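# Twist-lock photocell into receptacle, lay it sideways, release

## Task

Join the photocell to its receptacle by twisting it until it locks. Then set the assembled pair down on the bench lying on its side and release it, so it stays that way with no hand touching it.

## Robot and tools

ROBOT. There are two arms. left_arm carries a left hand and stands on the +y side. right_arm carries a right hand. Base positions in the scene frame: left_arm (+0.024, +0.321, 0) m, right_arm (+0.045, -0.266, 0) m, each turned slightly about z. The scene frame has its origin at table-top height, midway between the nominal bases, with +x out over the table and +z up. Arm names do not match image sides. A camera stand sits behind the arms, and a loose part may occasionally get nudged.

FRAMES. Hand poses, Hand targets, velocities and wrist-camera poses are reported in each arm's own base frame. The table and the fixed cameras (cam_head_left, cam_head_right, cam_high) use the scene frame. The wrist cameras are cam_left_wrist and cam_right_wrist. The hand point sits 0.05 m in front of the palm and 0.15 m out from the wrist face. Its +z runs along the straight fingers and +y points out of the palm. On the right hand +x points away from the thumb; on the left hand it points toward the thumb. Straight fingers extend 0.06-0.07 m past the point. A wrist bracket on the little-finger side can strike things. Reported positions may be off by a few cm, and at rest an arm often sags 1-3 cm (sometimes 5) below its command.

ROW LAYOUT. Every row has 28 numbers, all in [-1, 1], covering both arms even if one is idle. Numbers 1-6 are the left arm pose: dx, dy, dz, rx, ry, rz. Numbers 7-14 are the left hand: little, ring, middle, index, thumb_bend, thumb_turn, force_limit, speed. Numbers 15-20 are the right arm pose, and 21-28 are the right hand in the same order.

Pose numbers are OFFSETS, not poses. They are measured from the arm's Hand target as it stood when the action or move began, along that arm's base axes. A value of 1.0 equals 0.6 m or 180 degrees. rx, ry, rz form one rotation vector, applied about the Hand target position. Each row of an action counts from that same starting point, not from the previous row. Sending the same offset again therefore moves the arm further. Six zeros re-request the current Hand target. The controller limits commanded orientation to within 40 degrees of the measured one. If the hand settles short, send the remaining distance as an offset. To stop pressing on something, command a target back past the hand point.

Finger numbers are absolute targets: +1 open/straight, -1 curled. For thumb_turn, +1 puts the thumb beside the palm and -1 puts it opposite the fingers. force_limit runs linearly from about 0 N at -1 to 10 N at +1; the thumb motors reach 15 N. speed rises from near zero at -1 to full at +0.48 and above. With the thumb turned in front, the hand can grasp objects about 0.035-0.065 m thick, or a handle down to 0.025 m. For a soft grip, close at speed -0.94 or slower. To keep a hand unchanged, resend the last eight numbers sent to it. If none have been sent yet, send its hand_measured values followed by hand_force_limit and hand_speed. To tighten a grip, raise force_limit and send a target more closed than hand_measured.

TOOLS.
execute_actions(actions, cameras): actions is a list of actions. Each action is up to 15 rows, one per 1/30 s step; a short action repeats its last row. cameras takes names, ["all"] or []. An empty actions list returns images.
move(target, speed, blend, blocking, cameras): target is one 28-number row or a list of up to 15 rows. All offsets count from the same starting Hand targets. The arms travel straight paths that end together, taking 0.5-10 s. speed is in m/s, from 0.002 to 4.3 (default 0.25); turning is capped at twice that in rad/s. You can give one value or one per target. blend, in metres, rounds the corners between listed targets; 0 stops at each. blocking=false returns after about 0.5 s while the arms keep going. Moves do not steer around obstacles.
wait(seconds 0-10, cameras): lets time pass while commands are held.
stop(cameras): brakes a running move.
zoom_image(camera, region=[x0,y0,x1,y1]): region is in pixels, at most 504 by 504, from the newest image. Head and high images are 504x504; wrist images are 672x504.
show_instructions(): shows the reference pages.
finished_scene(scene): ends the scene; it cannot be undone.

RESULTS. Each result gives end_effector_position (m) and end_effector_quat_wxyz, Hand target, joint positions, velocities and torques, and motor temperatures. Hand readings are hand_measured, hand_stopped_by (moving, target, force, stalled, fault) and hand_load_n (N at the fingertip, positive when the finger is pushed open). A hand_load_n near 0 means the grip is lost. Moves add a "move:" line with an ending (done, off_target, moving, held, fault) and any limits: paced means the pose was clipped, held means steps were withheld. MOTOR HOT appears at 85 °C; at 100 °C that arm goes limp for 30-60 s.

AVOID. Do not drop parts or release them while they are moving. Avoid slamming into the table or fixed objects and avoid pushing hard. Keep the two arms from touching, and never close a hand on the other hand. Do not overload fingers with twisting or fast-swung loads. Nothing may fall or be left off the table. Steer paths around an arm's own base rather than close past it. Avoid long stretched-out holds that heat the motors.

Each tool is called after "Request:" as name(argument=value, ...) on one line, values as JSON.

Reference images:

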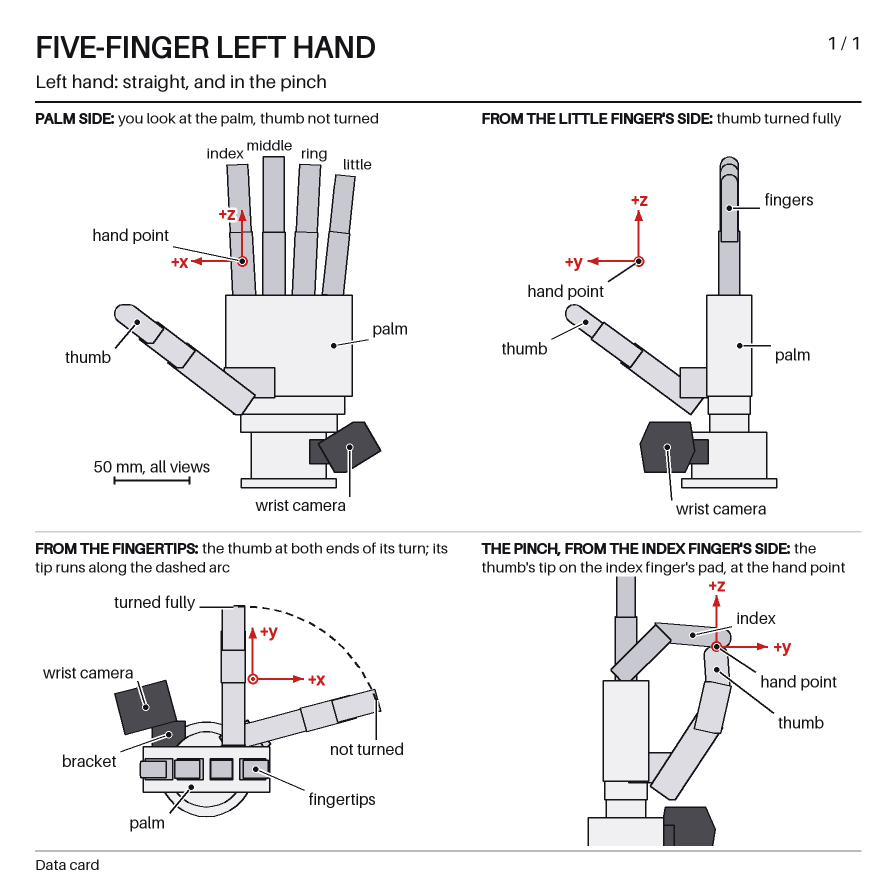

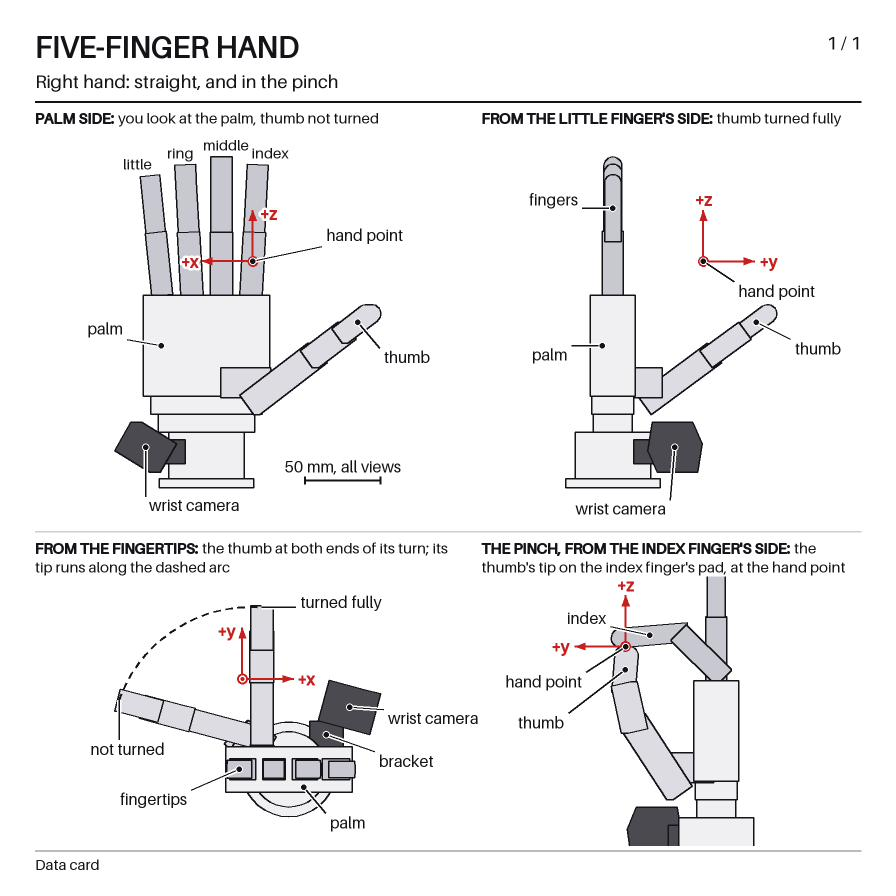

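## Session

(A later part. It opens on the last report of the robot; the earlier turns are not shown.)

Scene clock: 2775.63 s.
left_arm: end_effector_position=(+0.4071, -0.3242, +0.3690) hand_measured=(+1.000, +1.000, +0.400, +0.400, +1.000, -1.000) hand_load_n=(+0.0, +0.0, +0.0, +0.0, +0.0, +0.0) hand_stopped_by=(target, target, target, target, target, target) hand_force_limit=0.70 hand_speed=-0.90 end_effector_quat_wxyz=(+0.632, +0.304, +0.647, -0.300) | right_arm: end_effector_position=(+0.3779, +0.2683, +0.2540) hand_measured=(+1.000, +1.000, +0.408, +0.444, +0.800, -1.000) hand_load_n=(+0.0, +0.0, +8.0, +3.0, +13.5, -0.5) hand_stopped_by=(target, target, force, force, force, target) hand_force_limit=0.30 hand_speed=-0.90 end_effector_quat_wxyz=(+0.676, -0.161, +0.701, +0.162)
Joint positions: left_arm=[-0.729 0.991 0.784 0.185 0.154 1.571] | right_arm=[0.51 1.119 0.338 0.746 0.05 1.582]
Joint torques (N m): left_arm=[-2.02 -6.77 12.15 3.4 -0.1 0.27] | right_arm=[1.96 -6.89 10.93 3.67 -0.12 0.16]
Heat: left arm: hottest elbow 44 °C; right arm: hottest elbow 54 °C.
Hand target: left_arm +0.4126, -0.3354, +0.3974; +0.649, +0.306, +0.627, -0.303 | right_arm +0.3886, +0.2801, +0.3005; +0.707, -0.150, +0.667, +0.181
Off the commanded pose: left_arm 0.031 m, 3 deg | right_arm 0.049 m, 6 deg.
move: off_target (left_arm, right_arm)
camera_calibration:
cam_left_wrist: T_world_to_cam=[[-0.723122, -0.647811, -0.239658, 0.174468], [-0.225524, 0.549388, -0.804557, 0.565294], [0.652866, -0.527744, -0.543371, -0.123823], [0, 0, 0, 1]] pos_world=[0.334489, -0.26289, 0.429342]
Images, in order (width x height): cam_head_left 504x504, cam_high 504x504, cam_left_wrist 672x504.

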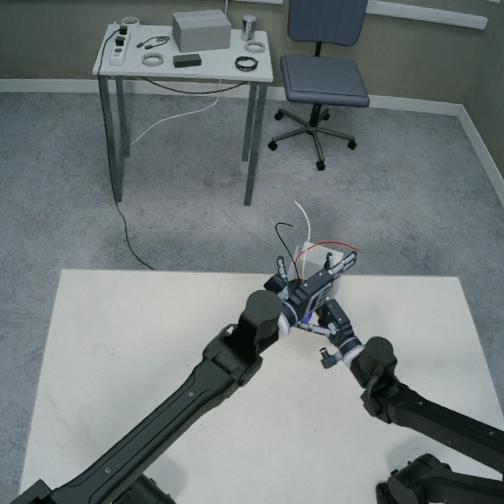

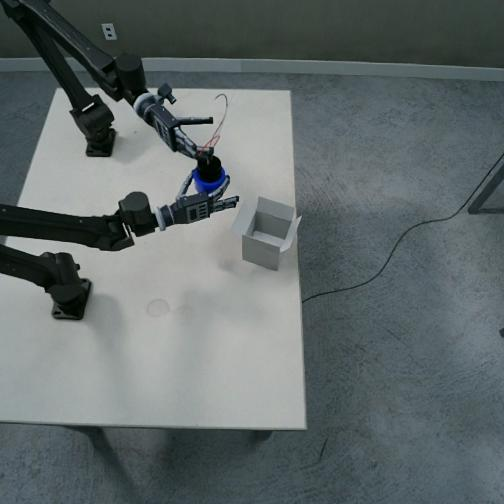

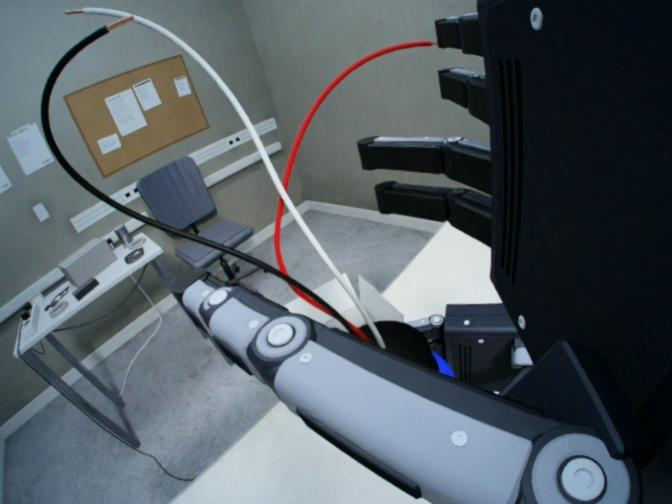

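Request:
move(target=[[0.008,-0.013,-0.0,0,0,0,1,1,0.8,0.8,1,-1,0.7,-0.9,0,0,0,0,0,0,1,1,0.0,0.0,0.7,-1,0.3,-0.9],[0.008,-0.013,-0.12,0,0,0,1,1,0.8,0.8,1,-1,0.7,-0.9,0,0,0,0,0,0,1,1,0.0,0.0,0.7,-1,0.3,-0.9]], speed=0.06, cameras=["cam_left_wrist","cam_high","cam_head_left"])

Scene clock: 2789.03 s.
left_arm: end_effector_position=(+0.4181, -0.3369, +0.3297) hand_measured=(+1.000, +1.000, +0.800, +0.800, +1.000, -1.000) hand_load_n=(+0.0, +0.0, +0.0, +0.0, +0.0, +0.0) hand_stopped_by=(target, target, target, target, target, target) hand_force_limit=0.70 hand_speed=-0.90 end_effector_quat_wxyz=(+0.648, +0.299, +0.630, -0.304) | right_arm: end_effector_position=(+0.3779, +0.2683, +0.2540) hand_measured=(+1.000, +1.000, +0.408, +0.444, +0.800, -1.000) hand_load_n=(+0.0, +0.0, +8.0, +3.0, +13.5, -0.5) hand_stopped_by=(target, target, force, force, force, target) hand_force_limit=0.30 hand_speed=-0.90 end_effector_quat_wxyz=(+0.676, -0.161, +0.701, +0.162)
Joint positions: left_arm=[-0.736 1.089 0.702 0.414 0.146 1.571] | right_arm=[0.51 1.119 0.338 0.746 0.05 1.582]
Joint torques (N m): left_arm=[-1.9 -7.88 8.08 3.32 -0.06 0.27] | right_arm=[1.9 -6.65 10.95 3.62 -0.14 0.19]
Motor temperatures (°C): left_arm=[23 27 45 25 23 24] | right_arm=[23 25 55 27 24 23]
Heat: left arm: hottest elbow 45 °C; right arm: hottest elbow 55 °C.
Hand target: left_arm +0.4174, -0.3432, +0.3255; +0.649, +0.306, +0.627, -0.303 | right_arm +0.3886, +0.2801, +0.3005; +0.707, -0.150, +0.667, +0.181
Off the commanded pose: left_arm 0.008 m, 1 deg | right_arm 0.049 m, 6 deg.
move: off_target (right_arm)
camera_calibration:
cam_left_wrist: T_world_to_cam=[[-0.713747, -0.656218, -0.244832, 0.159761], [-0.196022, 0.522745, -0.829647, 0.530047], [0.672414, -0.544166, -0.501741, -0.186506], [0, 0, 0, 1]] pos_world=[0.343339, -0.273731, 0.385289]
Images, in order (width x height): cam_head_left 504x504, cam_high 504x504, cam_left_wrist 672x504.

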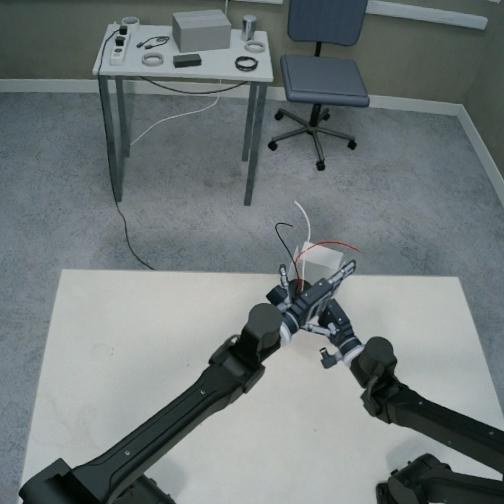

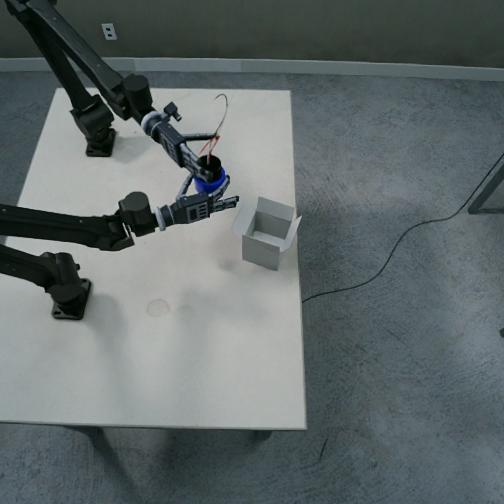

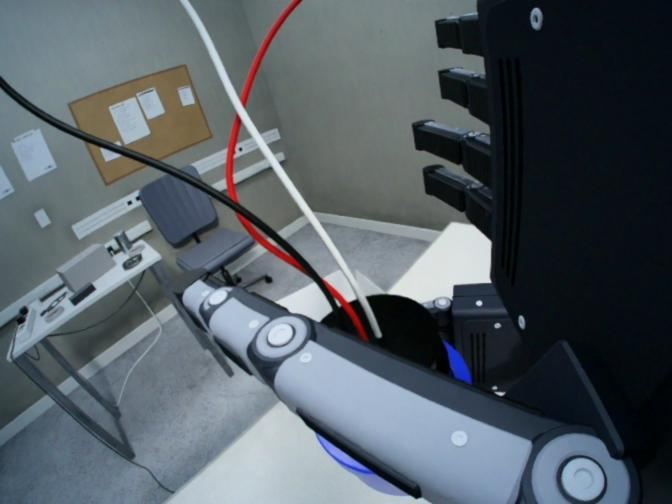

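Request:
move(target=[-0.007,0.008,-0.11,0,0,0,1,1,0.8,0.8,1,-1,0.7,-0.9,0,0,0,0,0,0,1,1,0.0,0.0,0.7,-1,0.3,-0.9], speed=0.06, cameras=["cam_left_wrist","cam_high","cam_head_left"])

Scene clock: 2804.70 s.
left_arm: end_effector_position=(+0.4146, -0.3337, +0.2667) hand_measured=(+1.000, +1.000, +0.800, +0.800, +1.000, -1.000) hand_load_n=(+0.0, +0.0, +0.0, +0.0, +0.0, +0.0) hand_stopped_by=(target, target, target, target, target, target) hand_force_limit=0.70 hand_speed=-0.90 end_effector_quat_wxyz=(+0.650, +0.299, +0.628, -0.305) | right_arm: end_effector_position=(+0.3779, +0.2684, +0.2537) hand_measured=(+1.000, +1.000, +0.408, +0.444, +0.800, -1.000) hand_load_n=(+0.0, +0.0, +8.0, +2.5, +13.5, -0.5) hand_stopped_by=(target, target, force, force, force, target) hand_force_limit=0.30 hand_speed=-0.90 end_effector_quat_wxyz=(+0.675, -0.161, +0.701, +0.162)
Joint positions: left_arm=[-0.736 1.184 0.576 0.64 0.146 1.571] | right_arm=[0.51 1.119 0.338 0.746 0.05 1.582]
Joint torques (N m): left_arm=[-1.73 -8.06 7.05 3.21 0.04 0.27] | right_arm=[2.08 -6.77 10.89 3.62 -0.17 0.16]
Motor temperatures (°C): left_arm=[23 27 44 25 23 24] | right_arm=[23 25 56 27 24 23]
Heat: left arm: hottest elbow 44 °C; right arm: hottest elbow 56 °C.
Hand target: left_arm +0.4132, -0.3384, +0.2595; +0.649, +0.306, +0.627, -0.303 | right_arm +0.3886, +0.2801, +0.3005; +0.707, -0.150, +0.667, +0.181
Off the commanded pose: left_arm 0.009 m, 1 deg | right_arm 0.049 m, 6 deg.
move: off_target (right_arm)
camera_calibration:
cam_left_wrist: T_world_to_cam=[[-0.712697, -0.657176, -0.245322, 0.143351], [-0.19249, 0.51952, -0.832494, 0.473725], [0.674545, -0.546094, -0.49676, -0.216873], [0, 0, 0, 1]] pos_world=[0.339644, -0.270336, 0.321806]
Images, in order (width x height): cam_head_left 504x504, cam_high 504x504, cam_left_wrist 672x504.

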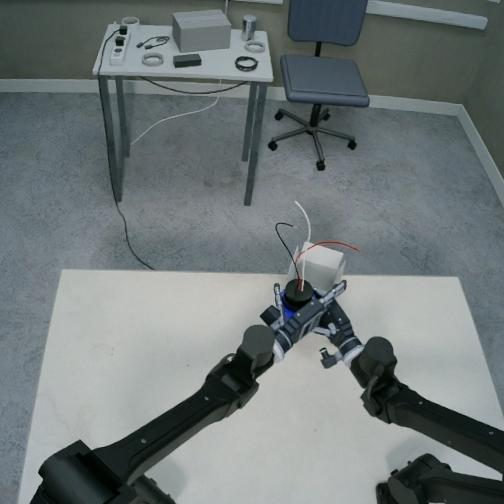

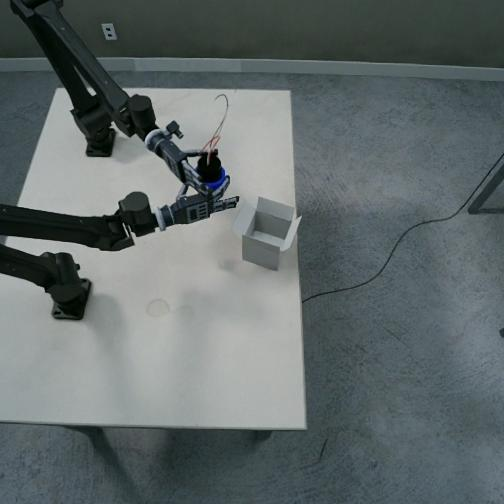

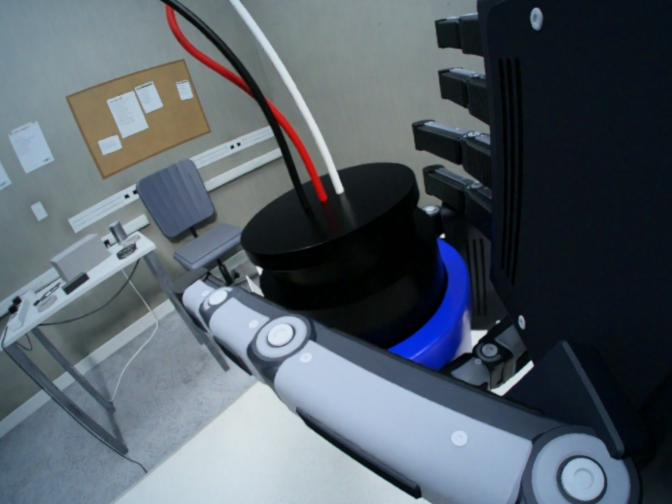

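Request:
move(target=[[0,0,-0.01,0,0,0,1,1,0.8,0.8,1,-1,0.7,-0.9,0,0,0,0,0,0,1,1,0.0,0.0,0.7,-1,0.3,-0.9],[0,0,-0.01,0,0,0,1,1,0.2,0.2,1,-1,0.7,-0.6,0,0,0,0,0,0,1,1,0.0,0.0,0.7,-1,0.3,-0.9],[0,0,-0.01,0,0,0,1,1,-0.72,-0.72,0.48,-1,0.8,-0.9,0,0,0,0,0,0,1,1,0.0,0.0,0.7,-1,0.3,-0.9]], speed=0.06, cameras=["cam_left_wrist"])

Scene clock: 2816.60 s.
left_arm: end_effector_position=(+0.4140, -0.3340, +0.2620) hand_measured=(+1.000, +1.000, +0.018, +0.056, +0.908, -1.000) hand_load_n=(+0.0, +0.0, +10.0, +10.5, +13.0, +0.5) hand_stopped_by=(target, target, force, force, force, target) hand_force_limit=0.80 hand_speed=-0.90 end_effector_quat_wxyz=(+0.652, +0.299, +0.626, -0.305) | right_arm: end_effector_position=(+0.3763, +0.2706, +0.2535) hand_measured=(+1.000, +1.000, +0.408, +0.444, +0.800, -1.000) hand_load_n=(+0.0, +0.0, +8.0, +2.5, +13.5, -1.5) hand_stopped_by=(target, target, force, force, force, target) hand_force_limit=0.30 hand_speed=-0.90 end_effector_quat_wxyz=(+0.675, -0.164, +0.701, +0.164)
Joint positions: left_arm=[-0.737 1.197 0.565 0.669 0.147 1.573] | right_arm=[0.515 1.12 0.338 0.746 0.047 1.582]
Joint torques (N m): left_arm=[-1.67 -8.12 7.08 3.08 0.01 0.25] | right_arm=[1.96 -7 10.89 3.56 0 0.17]
Motor temperatures (°C): left_arm=[23 27 44 25 23 24] | right_arm=[23 26 57 27 24 23]
Heat: left arm: hottest elbow 44 °C; right arm: hottest elbow 57 °C.
Hand target: left_arm +0.4132, -0.3384, +0.2534; +0.649, +0.306, +0.627, -0.303 | right_arm +0.3887, +0.2800, +0.3005; +0.707, -0.150, +0.667, +0.181
Off the commanded pose: left_arm 0.010 m, 1 deg | right_arm 0.049 m, 6 deg.
move: off_target (right_arm); target 2's new numbers were sent with left_arm's hand 0.013 m and 1 deg from that target
camera_calibration:
cam_left_wrist: T_world_to_cam=[[-0.712322, -0.656709, -0.247651, 0.142128], [-0.187172, 0.517819, -0.834763, 0.467596], [0.676435, -0.548267, -0.491771, -0.221874], [0, 0, 0, 1]] pos_world=[0.338845, -0.27044, 0.316419]
Images, in order (width x height): cam_left_wrist 672x504.

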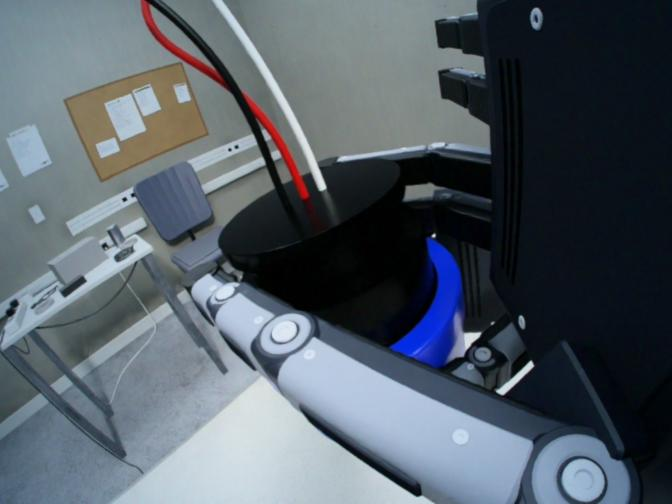

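Request:
move(target=[[0,0,0,0,0,0,1,1,-0.72,-0.72,0.48,-1,0.8,-0.9,0,0,0,0,0,0,1,1,-0.1,-0.1,0.6,-1,0.7,-0.9],[0,0,0,0,0,-0.05,1,1,-0.72,-0.72,0.48,-1,0.8,-0.9,0,0,0,0,0,0.05,1,1,-0.1,-0.1,0.6,-1,0.7,-0.9]], speed=0.06, cameras=["cam_left_wrist","cam_right_wrist"])

Request:
zoom_image(camera="cam_left_wrist", region=[200, 120, 480, 400])

Scene clock: 2828.87 s.
left_arm: end_effector_position=(+0.4122, -0.3367, +0.2601) hand_measured=(+1.000, +1.000, +0.018, +0.054, +0.908, -1.000) hand_load_n=(+0.0, +0.0, +1.5, +2.0, +3.5, +0.0) hand_stopped_by=(target, target, force, force, force, target) hand_force_limit=0.80 hand_speed=-0.90 end_effector_quat_wxyz=(+0.627, +0.350, +0.602, -0.351) | right_arm: end_effector_position=(+0.3721, +0.2728, +0.2515) hand_measured=(+1.000, +1.000, +0.402, +0.428, +0.800, -1.000) hand_load_n=(+0.0, +0.0, +7.0, +8.0, +18.5, -1.5) hand_stopped_by=(target, target, force, force, force, target) hand_force_limit=0.70 hand_speed=-0.90 end_effector_quat_wxyz=(+0.655, -0.210, +0.691, +0.223)
Joint positions: left_arm=[-0.652 1.197 0.562 0.669 0.385 1.574] | right_arm=[0.422 1.156 0.356 0.758 -0.201 1.594]
Joint torques (N m): left_arm=[-0.5 -8.18 7.1 3.12 0.67 0.17] | right_arm=[0.5 -7.41 11.41 3.73 -0.46 0.21]
Motor temperatures (°C): left_arm=[23 28 43 25 23 24] | right_arm=[23 26 57 27 24 23]
Heat: left arm: hottest elbow 43 °C; right arm: hottest elbow 57 °C.
Hand target: left_arm +0.4132, -0.3383, +0.2534; +0.623, +0.354, +0.602, -0.353 | right_arm +0.3886, +0.2801, +0.3006; +0.691, -0.202, +0.653, +0.236
Off the commanded pose: left_arm 0.007 m, 1 deg | right_arm 0.052 m, 6 deg.
move: off_target (right_arm)
camera_calibration:
cam_left_wrist: T_world_to_cam=[[-0.803143, -0.538069, -0.25582, 0.21811], [-0.102492, 0.547759, -0.830335, 0.441152], [0.586904, -0.640658, -0.495076, -0.21636], [0, 0, 0, 1]] pos_world=[0.34737, -0.262899, 0.314986]
cam_right_wrist: T_world_to_cam=[[-0.582577, 0.789217, -0.194272, 0.0506407], [-0.454023, -0.117745, 0.883176, -0.0137328], [0.674142, 0.602722, 0.426918, -0.409793], [0, 0, 0, 1]] pos_world=[0.299526, 0.205407, 0.196914]
Images, in order (width x height): cam_left_wrist 672x504, cam_right_wrist 672x504.

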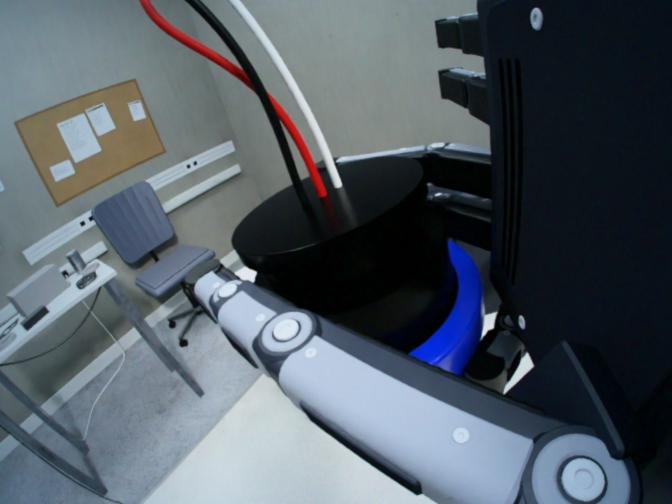

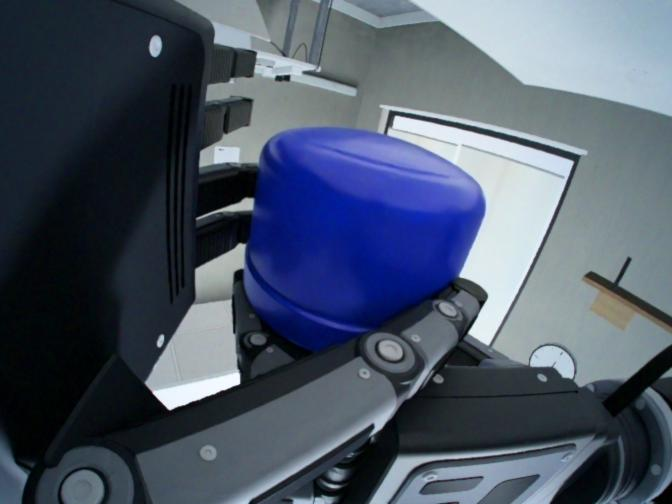

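Scaled by 1.800 from the camera's 672x504 image, which has a finer 960x720 frame.

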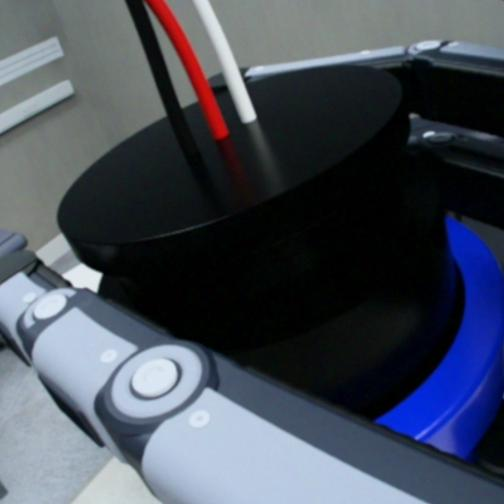

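Request:
move(target=[0,0,0,0,0,0,1,1,-0.75,-0.75,0.45,-1,0.9,-0.9,0,0,0,0,0,0,1,1,-0.1,-0.1,0.6,-1,0.7,-0.9], speed=0.06, cameras=["cam_left_wrist"])

Request:
zoom_image(camera="cam_left_wrist", region=[200, 120, 480, 400])

Scene clock: 2849.87 s.
left_arm: end_effector_position=(+0.4120, -0.3369, +0.2603) hand_measured=(+1.000, +1.000, -0.014, +0.030, +0.882, -1.000) hand_load_n=(+0.0, +0.0, +12.0, +10.0, +14.0, +1.0) hand_stopped_by=(target, target, force, force, force, target) hand_force_limit=0.90 hand_speed=-0.90 end_effector_quat_wxyz=(+0.627, +0.350, +0.601, -0.351) | right_arm: end_effector_position=(+0.3718, +0.2730, +0.2516) hand_measured=(+1.000, +1.000, +0.402, +0.428, +0.800, -1.000) hand_load_n=(+0.0, +0.0, +7.0, +7.5, +18.5, -3.0) hand_stopped_by=(target, target, force, force, force, target) hand_force_limit=0.70 hand_speed=-0.90 end_effector_quat_wxyz=(+0.655, -0.211, +0.690, +0.223)
Joint positions: left_arm=[-0.652 1.197 0.562 0.669 0.386 1.574] | right_arm=[0.422 1.156 0.356 0.758 -0.203 1.594]
Joint torques (N m): left_arm=[-0.67 -8.18 7.12 3.11 0.61 0.17] | right_arm=[1.08 -7.36 11.32 3.71 -0.38 0.18]
Motor temperatures (°C): left_arm=[23 28 42 25 23 24] | right_arm=[23 26 57 27 24 23]
Heat: left arm: hottest elbow 42 °C; right arm: hottest elbow 57 °C.
Hand target: left_arm +0.4132, -0.3384, +0.2535; +0.623, +0.354, +0.601, -0.353 | right_arm +0.3886, +0.2800, +0.3006; +0.691, -0.202, +0.653, +0.236
Off the commanded pose: left_arm 0.007 m, 1 deg | right_arm 0.052 m, 6 deg.
move: off_target (right_arm)
camera_calibration:
cam_left_wrist: T_world_to_cam=[[-0.803801, -0.536972, -0.256057, 0.218589], [-0.101161, 0.547528, -0.83065, 0.440857], [0.586234, -0.641774, -0.494425, -0.216578], [0, 0, 0, 1]] pos_world=[0.347265, -0.263, 0.315088]
Images, in order (width x height): cam_left_wrist 672x504.

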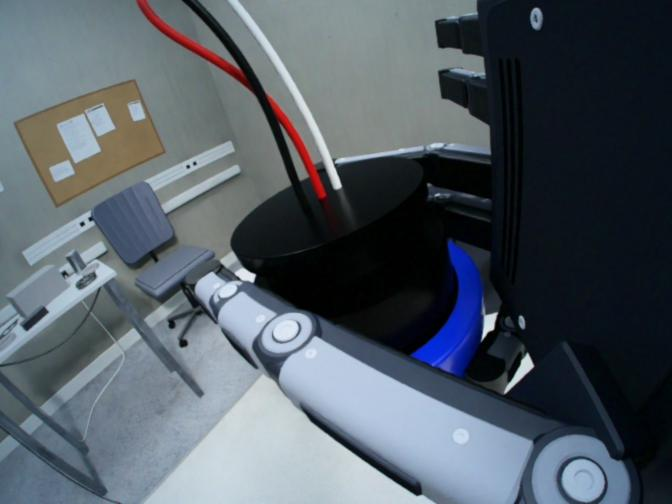

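Scaled by 1.800 from the camera's 672x504 image, which has a finer 960x720 frame.

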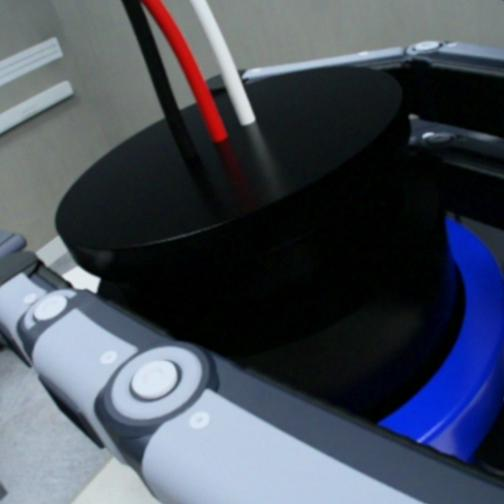

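Request:
move(target=[0,0,0,0,0,-0.04,1,1,-0.75,-0.75,0.45,-1,0.9,-0.9,0,0,0,0,0,0.07,1,1,-0.1,-0.1,0.6,-1,0.7,-0.9], speed=0.06, cameras=["cam_left_wrist","cam_right_wrist"])

Request:
zoom_image(camera="cam_left_wrist", region=[200, 120, 480, 400])

Scene clock: 2859.43 s.
left_arm: end_effector_position=(+0.4106, -0.3332, +0.2604) hand_measured=(+1.000, +1.000, -0.014, +0.030, +0.882, -1.000) hand_load_n=(+0.0, +0.0, +12.0, +8.5, +13.0, +0.0) hand_stopped_by=(target, target, force, force, force, target) hand_force_limit=0.90 hand_speed=-0.90 end_effector_quat_wxyz=(+0.607, +0.387, +0.577, -0.385) | right_arm: end_effector_position=(+0.3729, +0.2737, +0.2526) hand_measured=(+1.000, +1.000, +0.402, +0.428, +0.800, -1.000) hand_load_n=(+0.0, +0.0, +7.5, +6.5, +16.5, -4.5) hand_stopped_by=(target, target, force, force, force, target) hand_force_limit=0.70 hand_speed=-0.90 end_effector_quat_wxyz=(+0.628, -0.276, +0.665, +0.296)
Joint positions: left_arm=[-0.575 1.202 0.562 0.681 0.58 1.574] | right_arm=[0.307 1.251 0.42 0.791 -0.526 1.597]
Joint torques (N m): left_arm=[-0.91 -7.24 7.87 2.88 0.89 0.1] | right_arm=[1.14 -8.53 11.18 3.62 -0.72 0.45]
Motor temperatures (°C): left_arm=[23 28 42 25 23 24] | right_arm=[23 26 57 27 24 23]
Heat: left arm: hottest elbow 42 °C; right arm: hottest elbow 57 °C.
Hand target: left_arm +0.4133, -0.3383, +0.2534; +0.600, +0.391, +0.578, -0.391 | right_arm +0.3885, +0.2800, +0.3006; +0.661, -0.273, +0.626, +0.310
Off the commanded pose: left_arm 0.009 m, 1 deg | right_arm 0.051 m, 6 deg.
move: off_target (right_arm)
camera_calibration:
cam_left_wrist: T_world_to_cam=[[-0.858367, -0.439346, -0.264917, 0.276737], [-0.0290832, 0.557211, -0.829861, 0.412165], [0.51221, -0.704621, -0.491069, -0.204807], [0, 0, 0, 1]] pos_world=[0.354434, -0.252391, 0.314778]
cam_right_wrist: T_world_to_cam=[[-0.735282, 0.653284, -0.180503, 0.14121], [-0.414479, -0.222697, 0.882391, -0.000143087], [0.536254, 0.72362, 0.434517, -0.394949], [0, 0, 0, 1]] pos_world=[0.315563, 0.193511, 0.197227]
Images, in order (width x height): cam_left_wrist 672x504, cam_right_wrist 672x504.

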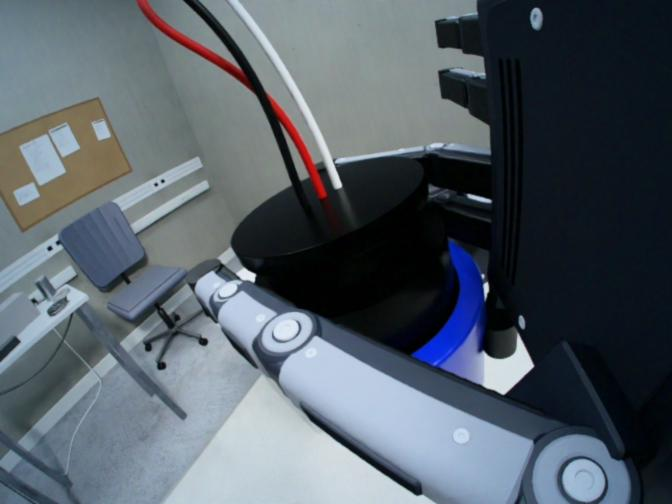

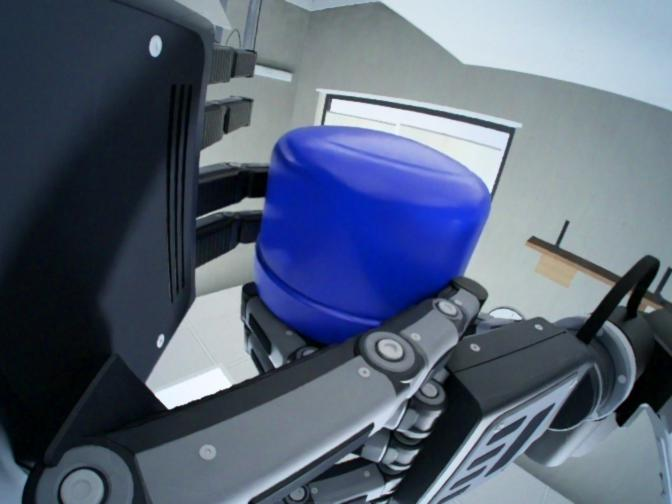

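Scaled by 1.800 from the camera's 672x504 image, which has a finer 960x720 frame.

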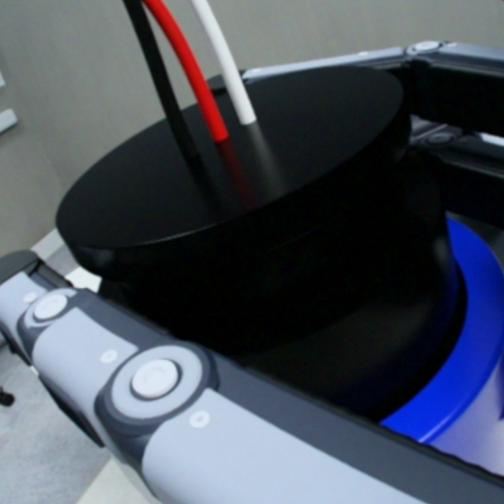

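Request:
zoom_image(camera="cam_left_wrist", region=[400, 200, 560, 400])

Request:
wait(seconds=0.1, cameras=["cam_high"])

Request:
zoom_image(camera="cam_high", region=[175, 140, 245, 210])

Scaled by 2.520 from the camera's 672x504 image, which has a finer 960x720 frame.

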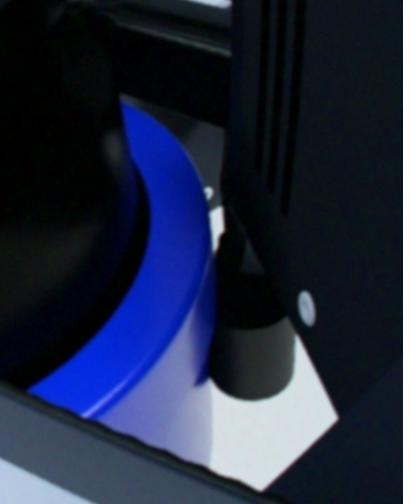

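Scene clock: 2875.93 s.
left_arm: end_effector_position=(+0.4106, -0.3332, +0.2604) hand_measured=(+1.000, +1.000, -0.014, +0.030, +0.882, -1.000) hand_load_n=(+0.0, +0.0, +12.0, +9.0, +13.0, +0.0) hand_stopped_by=(target, target, force, force, force, target) hand_force_limit=0.90 hand_speed=-0.90 end_effector_quat_wxyz=(+0.607, +0.387, +0.577, -0.385) | right_arm: end_effector_position=(+0.3728, +0.2737, +0.2527) hand_measured=(+1.000, +1.000, +0.402, +0.428, +0.800, -1.000) hand_load_n=(+0.0, +0.0, +7.5, +6.5, +16.0, -5.0) hand_stopped_by=(target, target, force, force, force, target) hand_force_limit=0.70 hand_speed=-0.90 end_effector_quat_wxyz=(+0.628, -0.276, +0.665, +0.296)
Joint positions: left_arm=[-0.575 1.202 0.562 0.681 0.58 1.574] | right_arm=[0.307 1.251 0.42 0.791 -0.527 1.597]
Joint torques (N m): left_arm=[-0.79 -7.36 7.86 2.8 0.9 0.1] | right_arm=[1.08 -8.82 11.22 3.59 -0.74 0.46]
Heat: left arm: hottest elbow 42 °C; right arm: hottest elbow 54 °C.
Hand target: left_arm +0.4133, -0.3383, +0.2534; +0.600, +0.391, +0.578, -0.391 | right_arm +0.3885, +0.2800, +0.3006; +0.661, -0.273, +0.627, +0.310
Off the commanded pose: left_arm 0.009 m, 1 deg | right_arm 0.051 m, 6 deg.
wait: 0.10 s; at rest from the start
Images, in order (width x height): cam_high 504x504.

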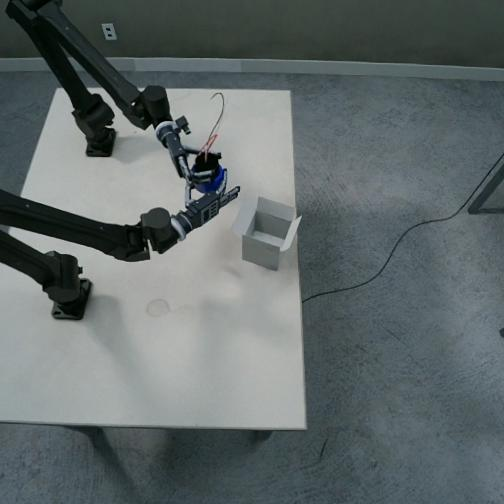

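Scaled by 7.200 from the camera's 504x504 image, which has a finer 720x720 frame.

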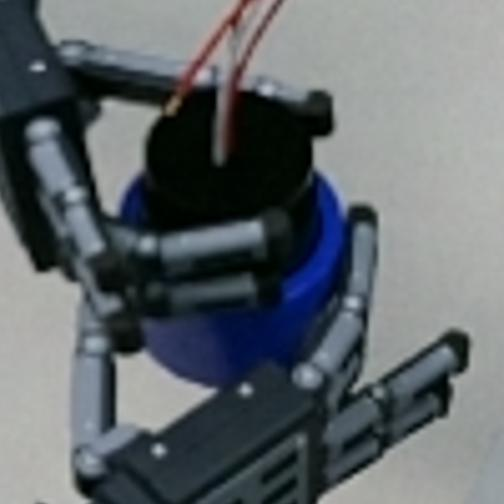

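Request:
move(target=[[0,0,0,0,0,0,1,1,0.8,0.8,1,-1,0.9,-0.7,0,0,0,0,0,0,1,1,-0.1,-0.1,0.6,-1,0.7,-0.9],[0,0,0.22,0,0,0,1,1,0.8,0.8,1,-1,0.9,-0.7,0,0,0,0,0,0,1,1,-0.1,-0.1,0.6,-1,0.7,-0.9],[-0.11,0.22,0.25,0,0,0,1,1,0.8,0.8,1,-1,0.9,-0.7,0,0,0,0,0,0,1,1,-0.1,-0.1,0.6,-1,0.7,-0.9]], speed=[0.06,0.1,0.15], cameras=["cam_head_left"])

Request:
move(target=[0,0,0,0,0,0,1,1,0.8,0.8,1,-1,0.9,-0.7,-0.094,-0.336,0.067,0,0,-0.4,1,1,-0.1,-0.1,0.6,-1,0.7,-0.9], speed=0.15, cameras=["all"])

Request:
zoom_image(camera="cam_high", region=[150, 185, 220, 255])

Request:
zoom_image(camera="cam_head_right", region=[355, 270, 425, 340])

Scene clock: 2900.37 s.
left_arm: end_effector_position=(+0.3475, -0.2099, +0.4065) hand_measured=(+1.000, +1.000, +0.800, +0.800, +1.000, -1.000) hand_load_n=(+0.0, +0.0, +0.0, +0.0, +0.0, +0.0) hand_stopped_by=(target, target, target, target, target, target) hand_force_limit=0.90 hand_speed=-0.70 end_effector_quat_wxyz=(+0.603, +0.398, +0.572, -0.389) | right_arm: end_effector_position=(+0.3776, +0.2719, +0.2613) hand_measured=(+1.000, +1.000, +0.402, +0.428, +0.800, -1.000) hand_load_n=(+0.0, +0.0, +6.5, +7.5, +15.5, -1.5) hand_stopped_by=(target, target, force, force, force, target) hand_force_limit=0.70 hand_speed=-0.90 end_effector_quat_wxyz=(+0.632, -0.271, +0.660, +0.303)
Joint positions: left_arm=[-0.237 0.67 0.687 0.034 0.942 1.565] | right_arm=[0.297 1.256 0.435 0.801 -0.54 1.619]
Joint torques (N m): left_arm=[-0.15 -3.14 8.32 1.76 0.17 0] | right_arm=[2.67 -9 10.35 3.34 -0.14 0.24]
Heat: left arm: hottest elbow 42 °C; right arm: hottest elbow 53 °C.
Hand target: left_arm +0.3473, -0.2063, +0.4035; +0.600, +0.391, +0.578, -0.391 | right_arm +0.3885, +0.2801, +0.3006; +0.661, -0.273, +0.626, +0.310
Off the commanded pose: left_arm 0.005 m, 1 deg | right_arm 0.042 m, 5 deg.
move: off_target (right_arm)
Images, in order (width x height): cam_head_left 504x504.

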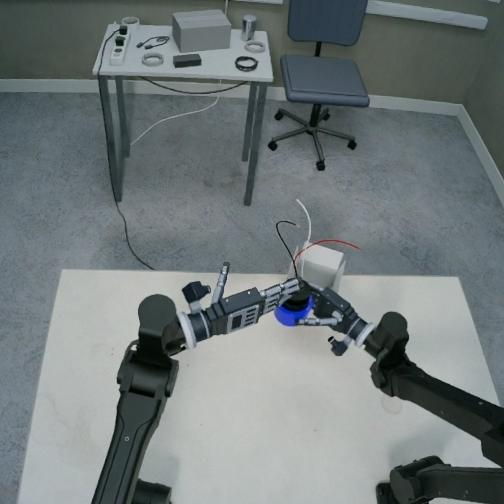

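Scene clock: 2905.27 s.
left_arm: end_effector_position=(+0.3475, -0.2100, +0.4065) hand_measured=(+1.000, +1.000, +0.800, +0.800, +1.000, -1.000) hand_load_n=(+0.0, +0.0, +0.0, +0.0, +0.0, +0.0) hand_stopped_by=(target, target, target, target, target, target) hand_force_limit=0.90 hand_speed=-0.70 end_effector_quat_wxyz=(+0.603, +0.398, +0.571, -0.389) | right_arm: end_effector_position=(+0.3357, +0.0776, +0.3198) hand_measured=(+1.000, +1.000, +0.402, +0.428, +0.800, -1.000) hand_load_n=(+0.0, +0.0, +6.5, +7.5, +15.5, -1.5) hand_stopped_by=(target, target, force, force, force, target) hand_force_limit=0.70 hand_speed=-0.90 end_effector_quat_wxyz=(+0.703, +0.133, +0.681, -0.156)
Joint positions: left_arm=[-0.237 0.67 0.687 0.034 0.943 1.565] | right_arm=[0.637 0.504 0.252 0.328 1.046 1.479]
Joint torques (N m): left_arm=[-0.09 -3.14 8.32 1.74 0.16 -0.01] | right_arm=[1.96 -1.73 9.24 2.84 0.1 0.07]
Heat: left arm: hottest elbow 43 °C; right arm: hottest elbow 53 °C.
Hand target: left_arm +0.3472, -0.2064, +0.4035; +0.600, +0.391, +0.578, -0.391 | right_arm +0.3322, +0.0785, +0.3409; +0.717, +0.148, +0.667, -0.137
Off the commanded pose: left_arm 0.005 m, 1 deg | right_arm 0.021 m, 4 deg.
move: off_target (right_arm)
camera_calibration:
cam_left_wrist: T_world_to_cam=[[-0.866979, -0.41563, -0.274953, 0.327501], [-0.00847727, 0.563953, -0.825763, 0.455565], [0.498273, -0.713588, -0.492459, -0.0103357], [0, 0, 0, 1]] pos_world=[0.292948, -0.128174, 0.461147]
cam_right_wrist: T_world_to_cam=[[0.391191, 0.885336, -0.251295, -0.119507], [-0.376934, 0.403234, 0.833861, -0.164106], [0.839578, -0.231477, 0.491454, -0.308191], [0, 0, 0, 1]] pos_world=[0.243643, 0.100638, 0.258272]

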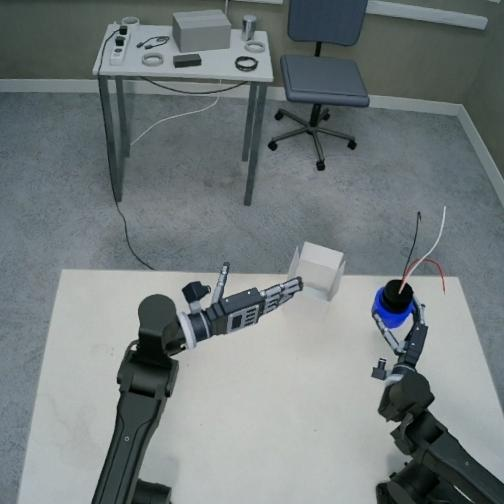

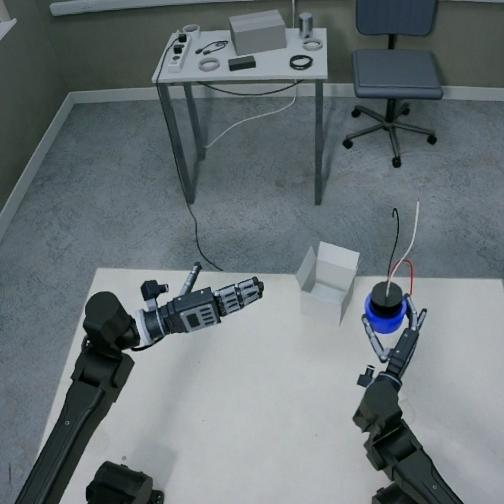

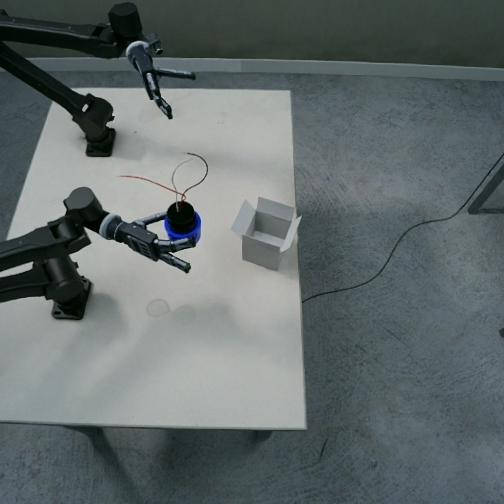

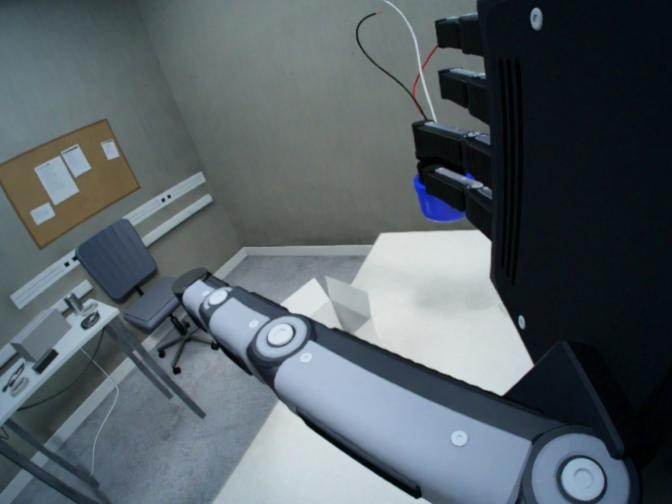

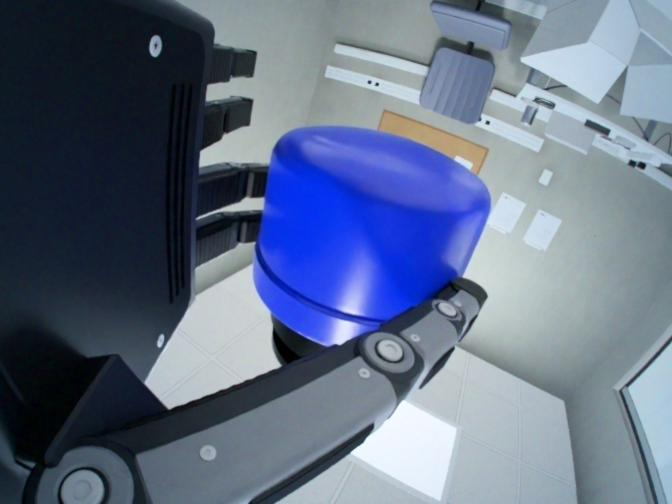

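Scaled by 7.200 from the camera's 504x504 image, which has a finer 720x720 frame.

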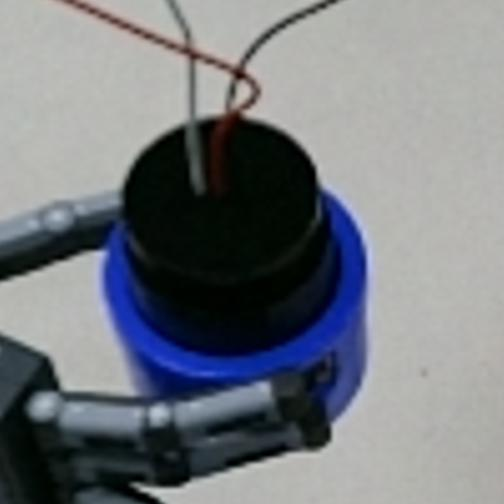

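Scaled by 7.200 from the camera's 504x504 image, which has a finer 720x720 frame.

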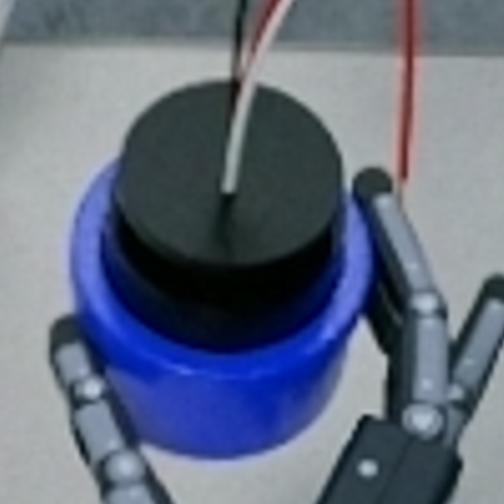

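Request:
move(target=[0,0,0,0,0,0,1,1,0.8,0.8,1,-1,0.9,-0.7,-0.02,0.083,0.0,-0.442,0.324,0.293,1,1,-0.1,-0.1,0.6,-1,0.7,-0.9], speed=0.2, cameras=["all"])

Scene clock: 3008.53 s.
left_arm: end_effector_position=(+0.3475, -0.2100, +0.4065) hand_measured=(+1.000, +1.000, +0.800, +0.800, +1.000, -1.000) hand_load_n=(+0.0, +0.0, +0.0, +0.0, +0.0, +0.0) hand_stopped_by=(target, target, target, target, target, target) hand_force_limit=0.90 hand_speed=-0.70 end_effector_quat_wxyz=(+0.603, +0.398, +0.571, -0.389) | right_arm: end_effector_position=(+0.3102, +0.1218, +0.3045) hand_measured=(+1.000, +1.000, +0.402, +0.428, +0.800, -1.000) hand_load_n=(+0.0, +0.0, +6.5, +8.0, +15.5, +0.0) hand_stopped_by=(target, target, force, force, force, target) hand_force_limit=0.70 hand_speed=-0.90 end_effector_quat_wxyz=(-0.225, +0.667, -0.669, +0.240)
Joint positions: left_arm=[-0.237 0.67 0.687 0.034 0.943 1.565] | right_arm=[0.386 0.899 1.124 -1.169 0.256 0.305]
Joint torques (N m): left_arm=[-0.21 -3.14 8.32 1.74 0.15 0] | right_arm=[1.73 -5.36 13.2 1.61 0.34 -0.09]
Motor temperatures (°C): left_arm=[23 27 43 25 23 24] | right_arm=[23 25 51 27 24 23]
Heat: left arm: hottest elbow 43 °C; right arm: hottest elbow 51 °C.
Hand target: left_arm +0.3472, -0.2064, +0.4035; +0.600, +0.391, +0.578, -0.391 | right_arm +0.3202, +0.1282, +0.3409; -0.255, +0.659, -0.660, +0.254
Off the commanded pose: left_arm 0.005 m, 1 deg | right_arm 0.038 m, 4 deg.
move: off_target (right_arm)
camera_calibration:
cam_left_wrist: T_world_to_cam=[[-0.866979, -0.41563, -0.274953, 0.327501], [-0.00847727, 0.563953, -0.825763, 0.455565], [0.498273, -0.713588, -0.492459, -0.0103357], [0, 0, 0, 1]] pos_world=[0.292948, -0.128174, 0.461147]
cam_right_wrist: T_world_to_cam=[[-0.768405, -0.230295, -0.597091, 0.448489], [-0.440589, 0.867056, 0.232583, -0.0325311], [0.464149, 0.44179, -0.767716, 0.14879], [0, 0, 0, 1]] pos_world=[0.261227, 0.0657567, 0.389583]

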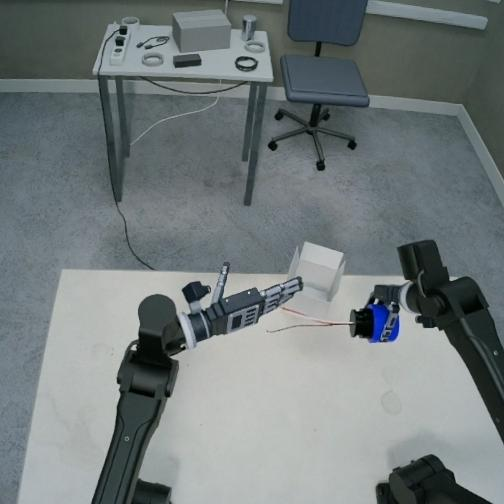

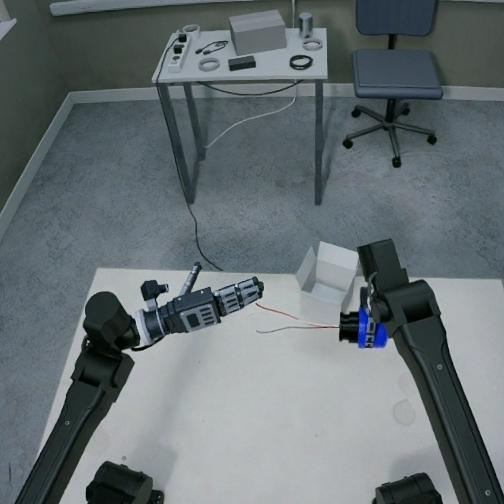

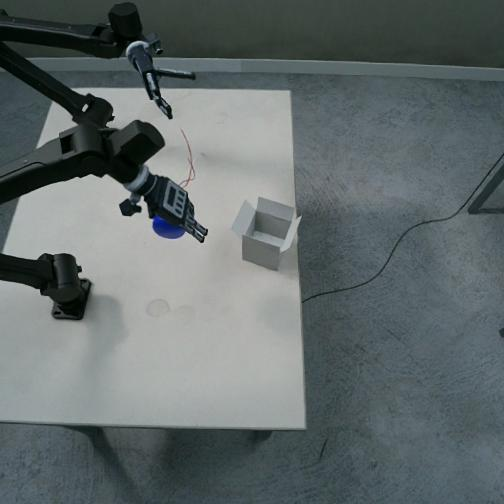

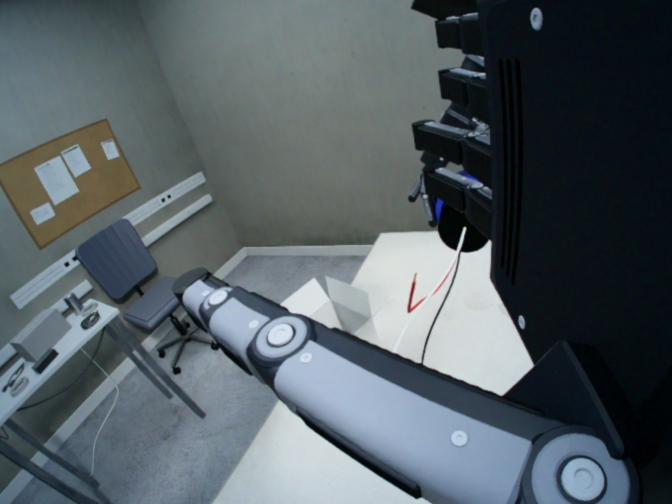

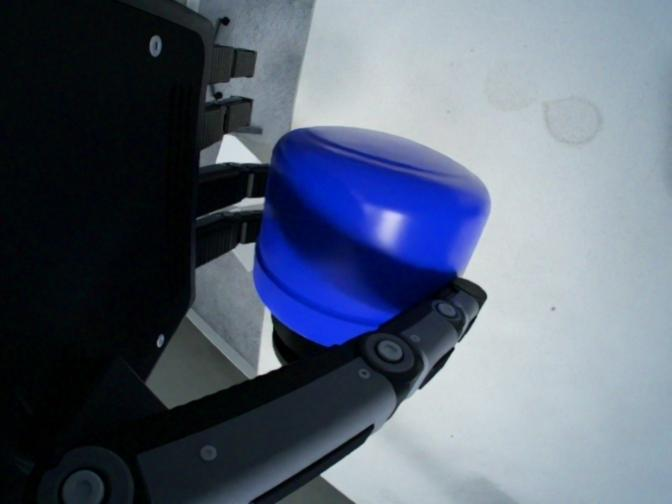

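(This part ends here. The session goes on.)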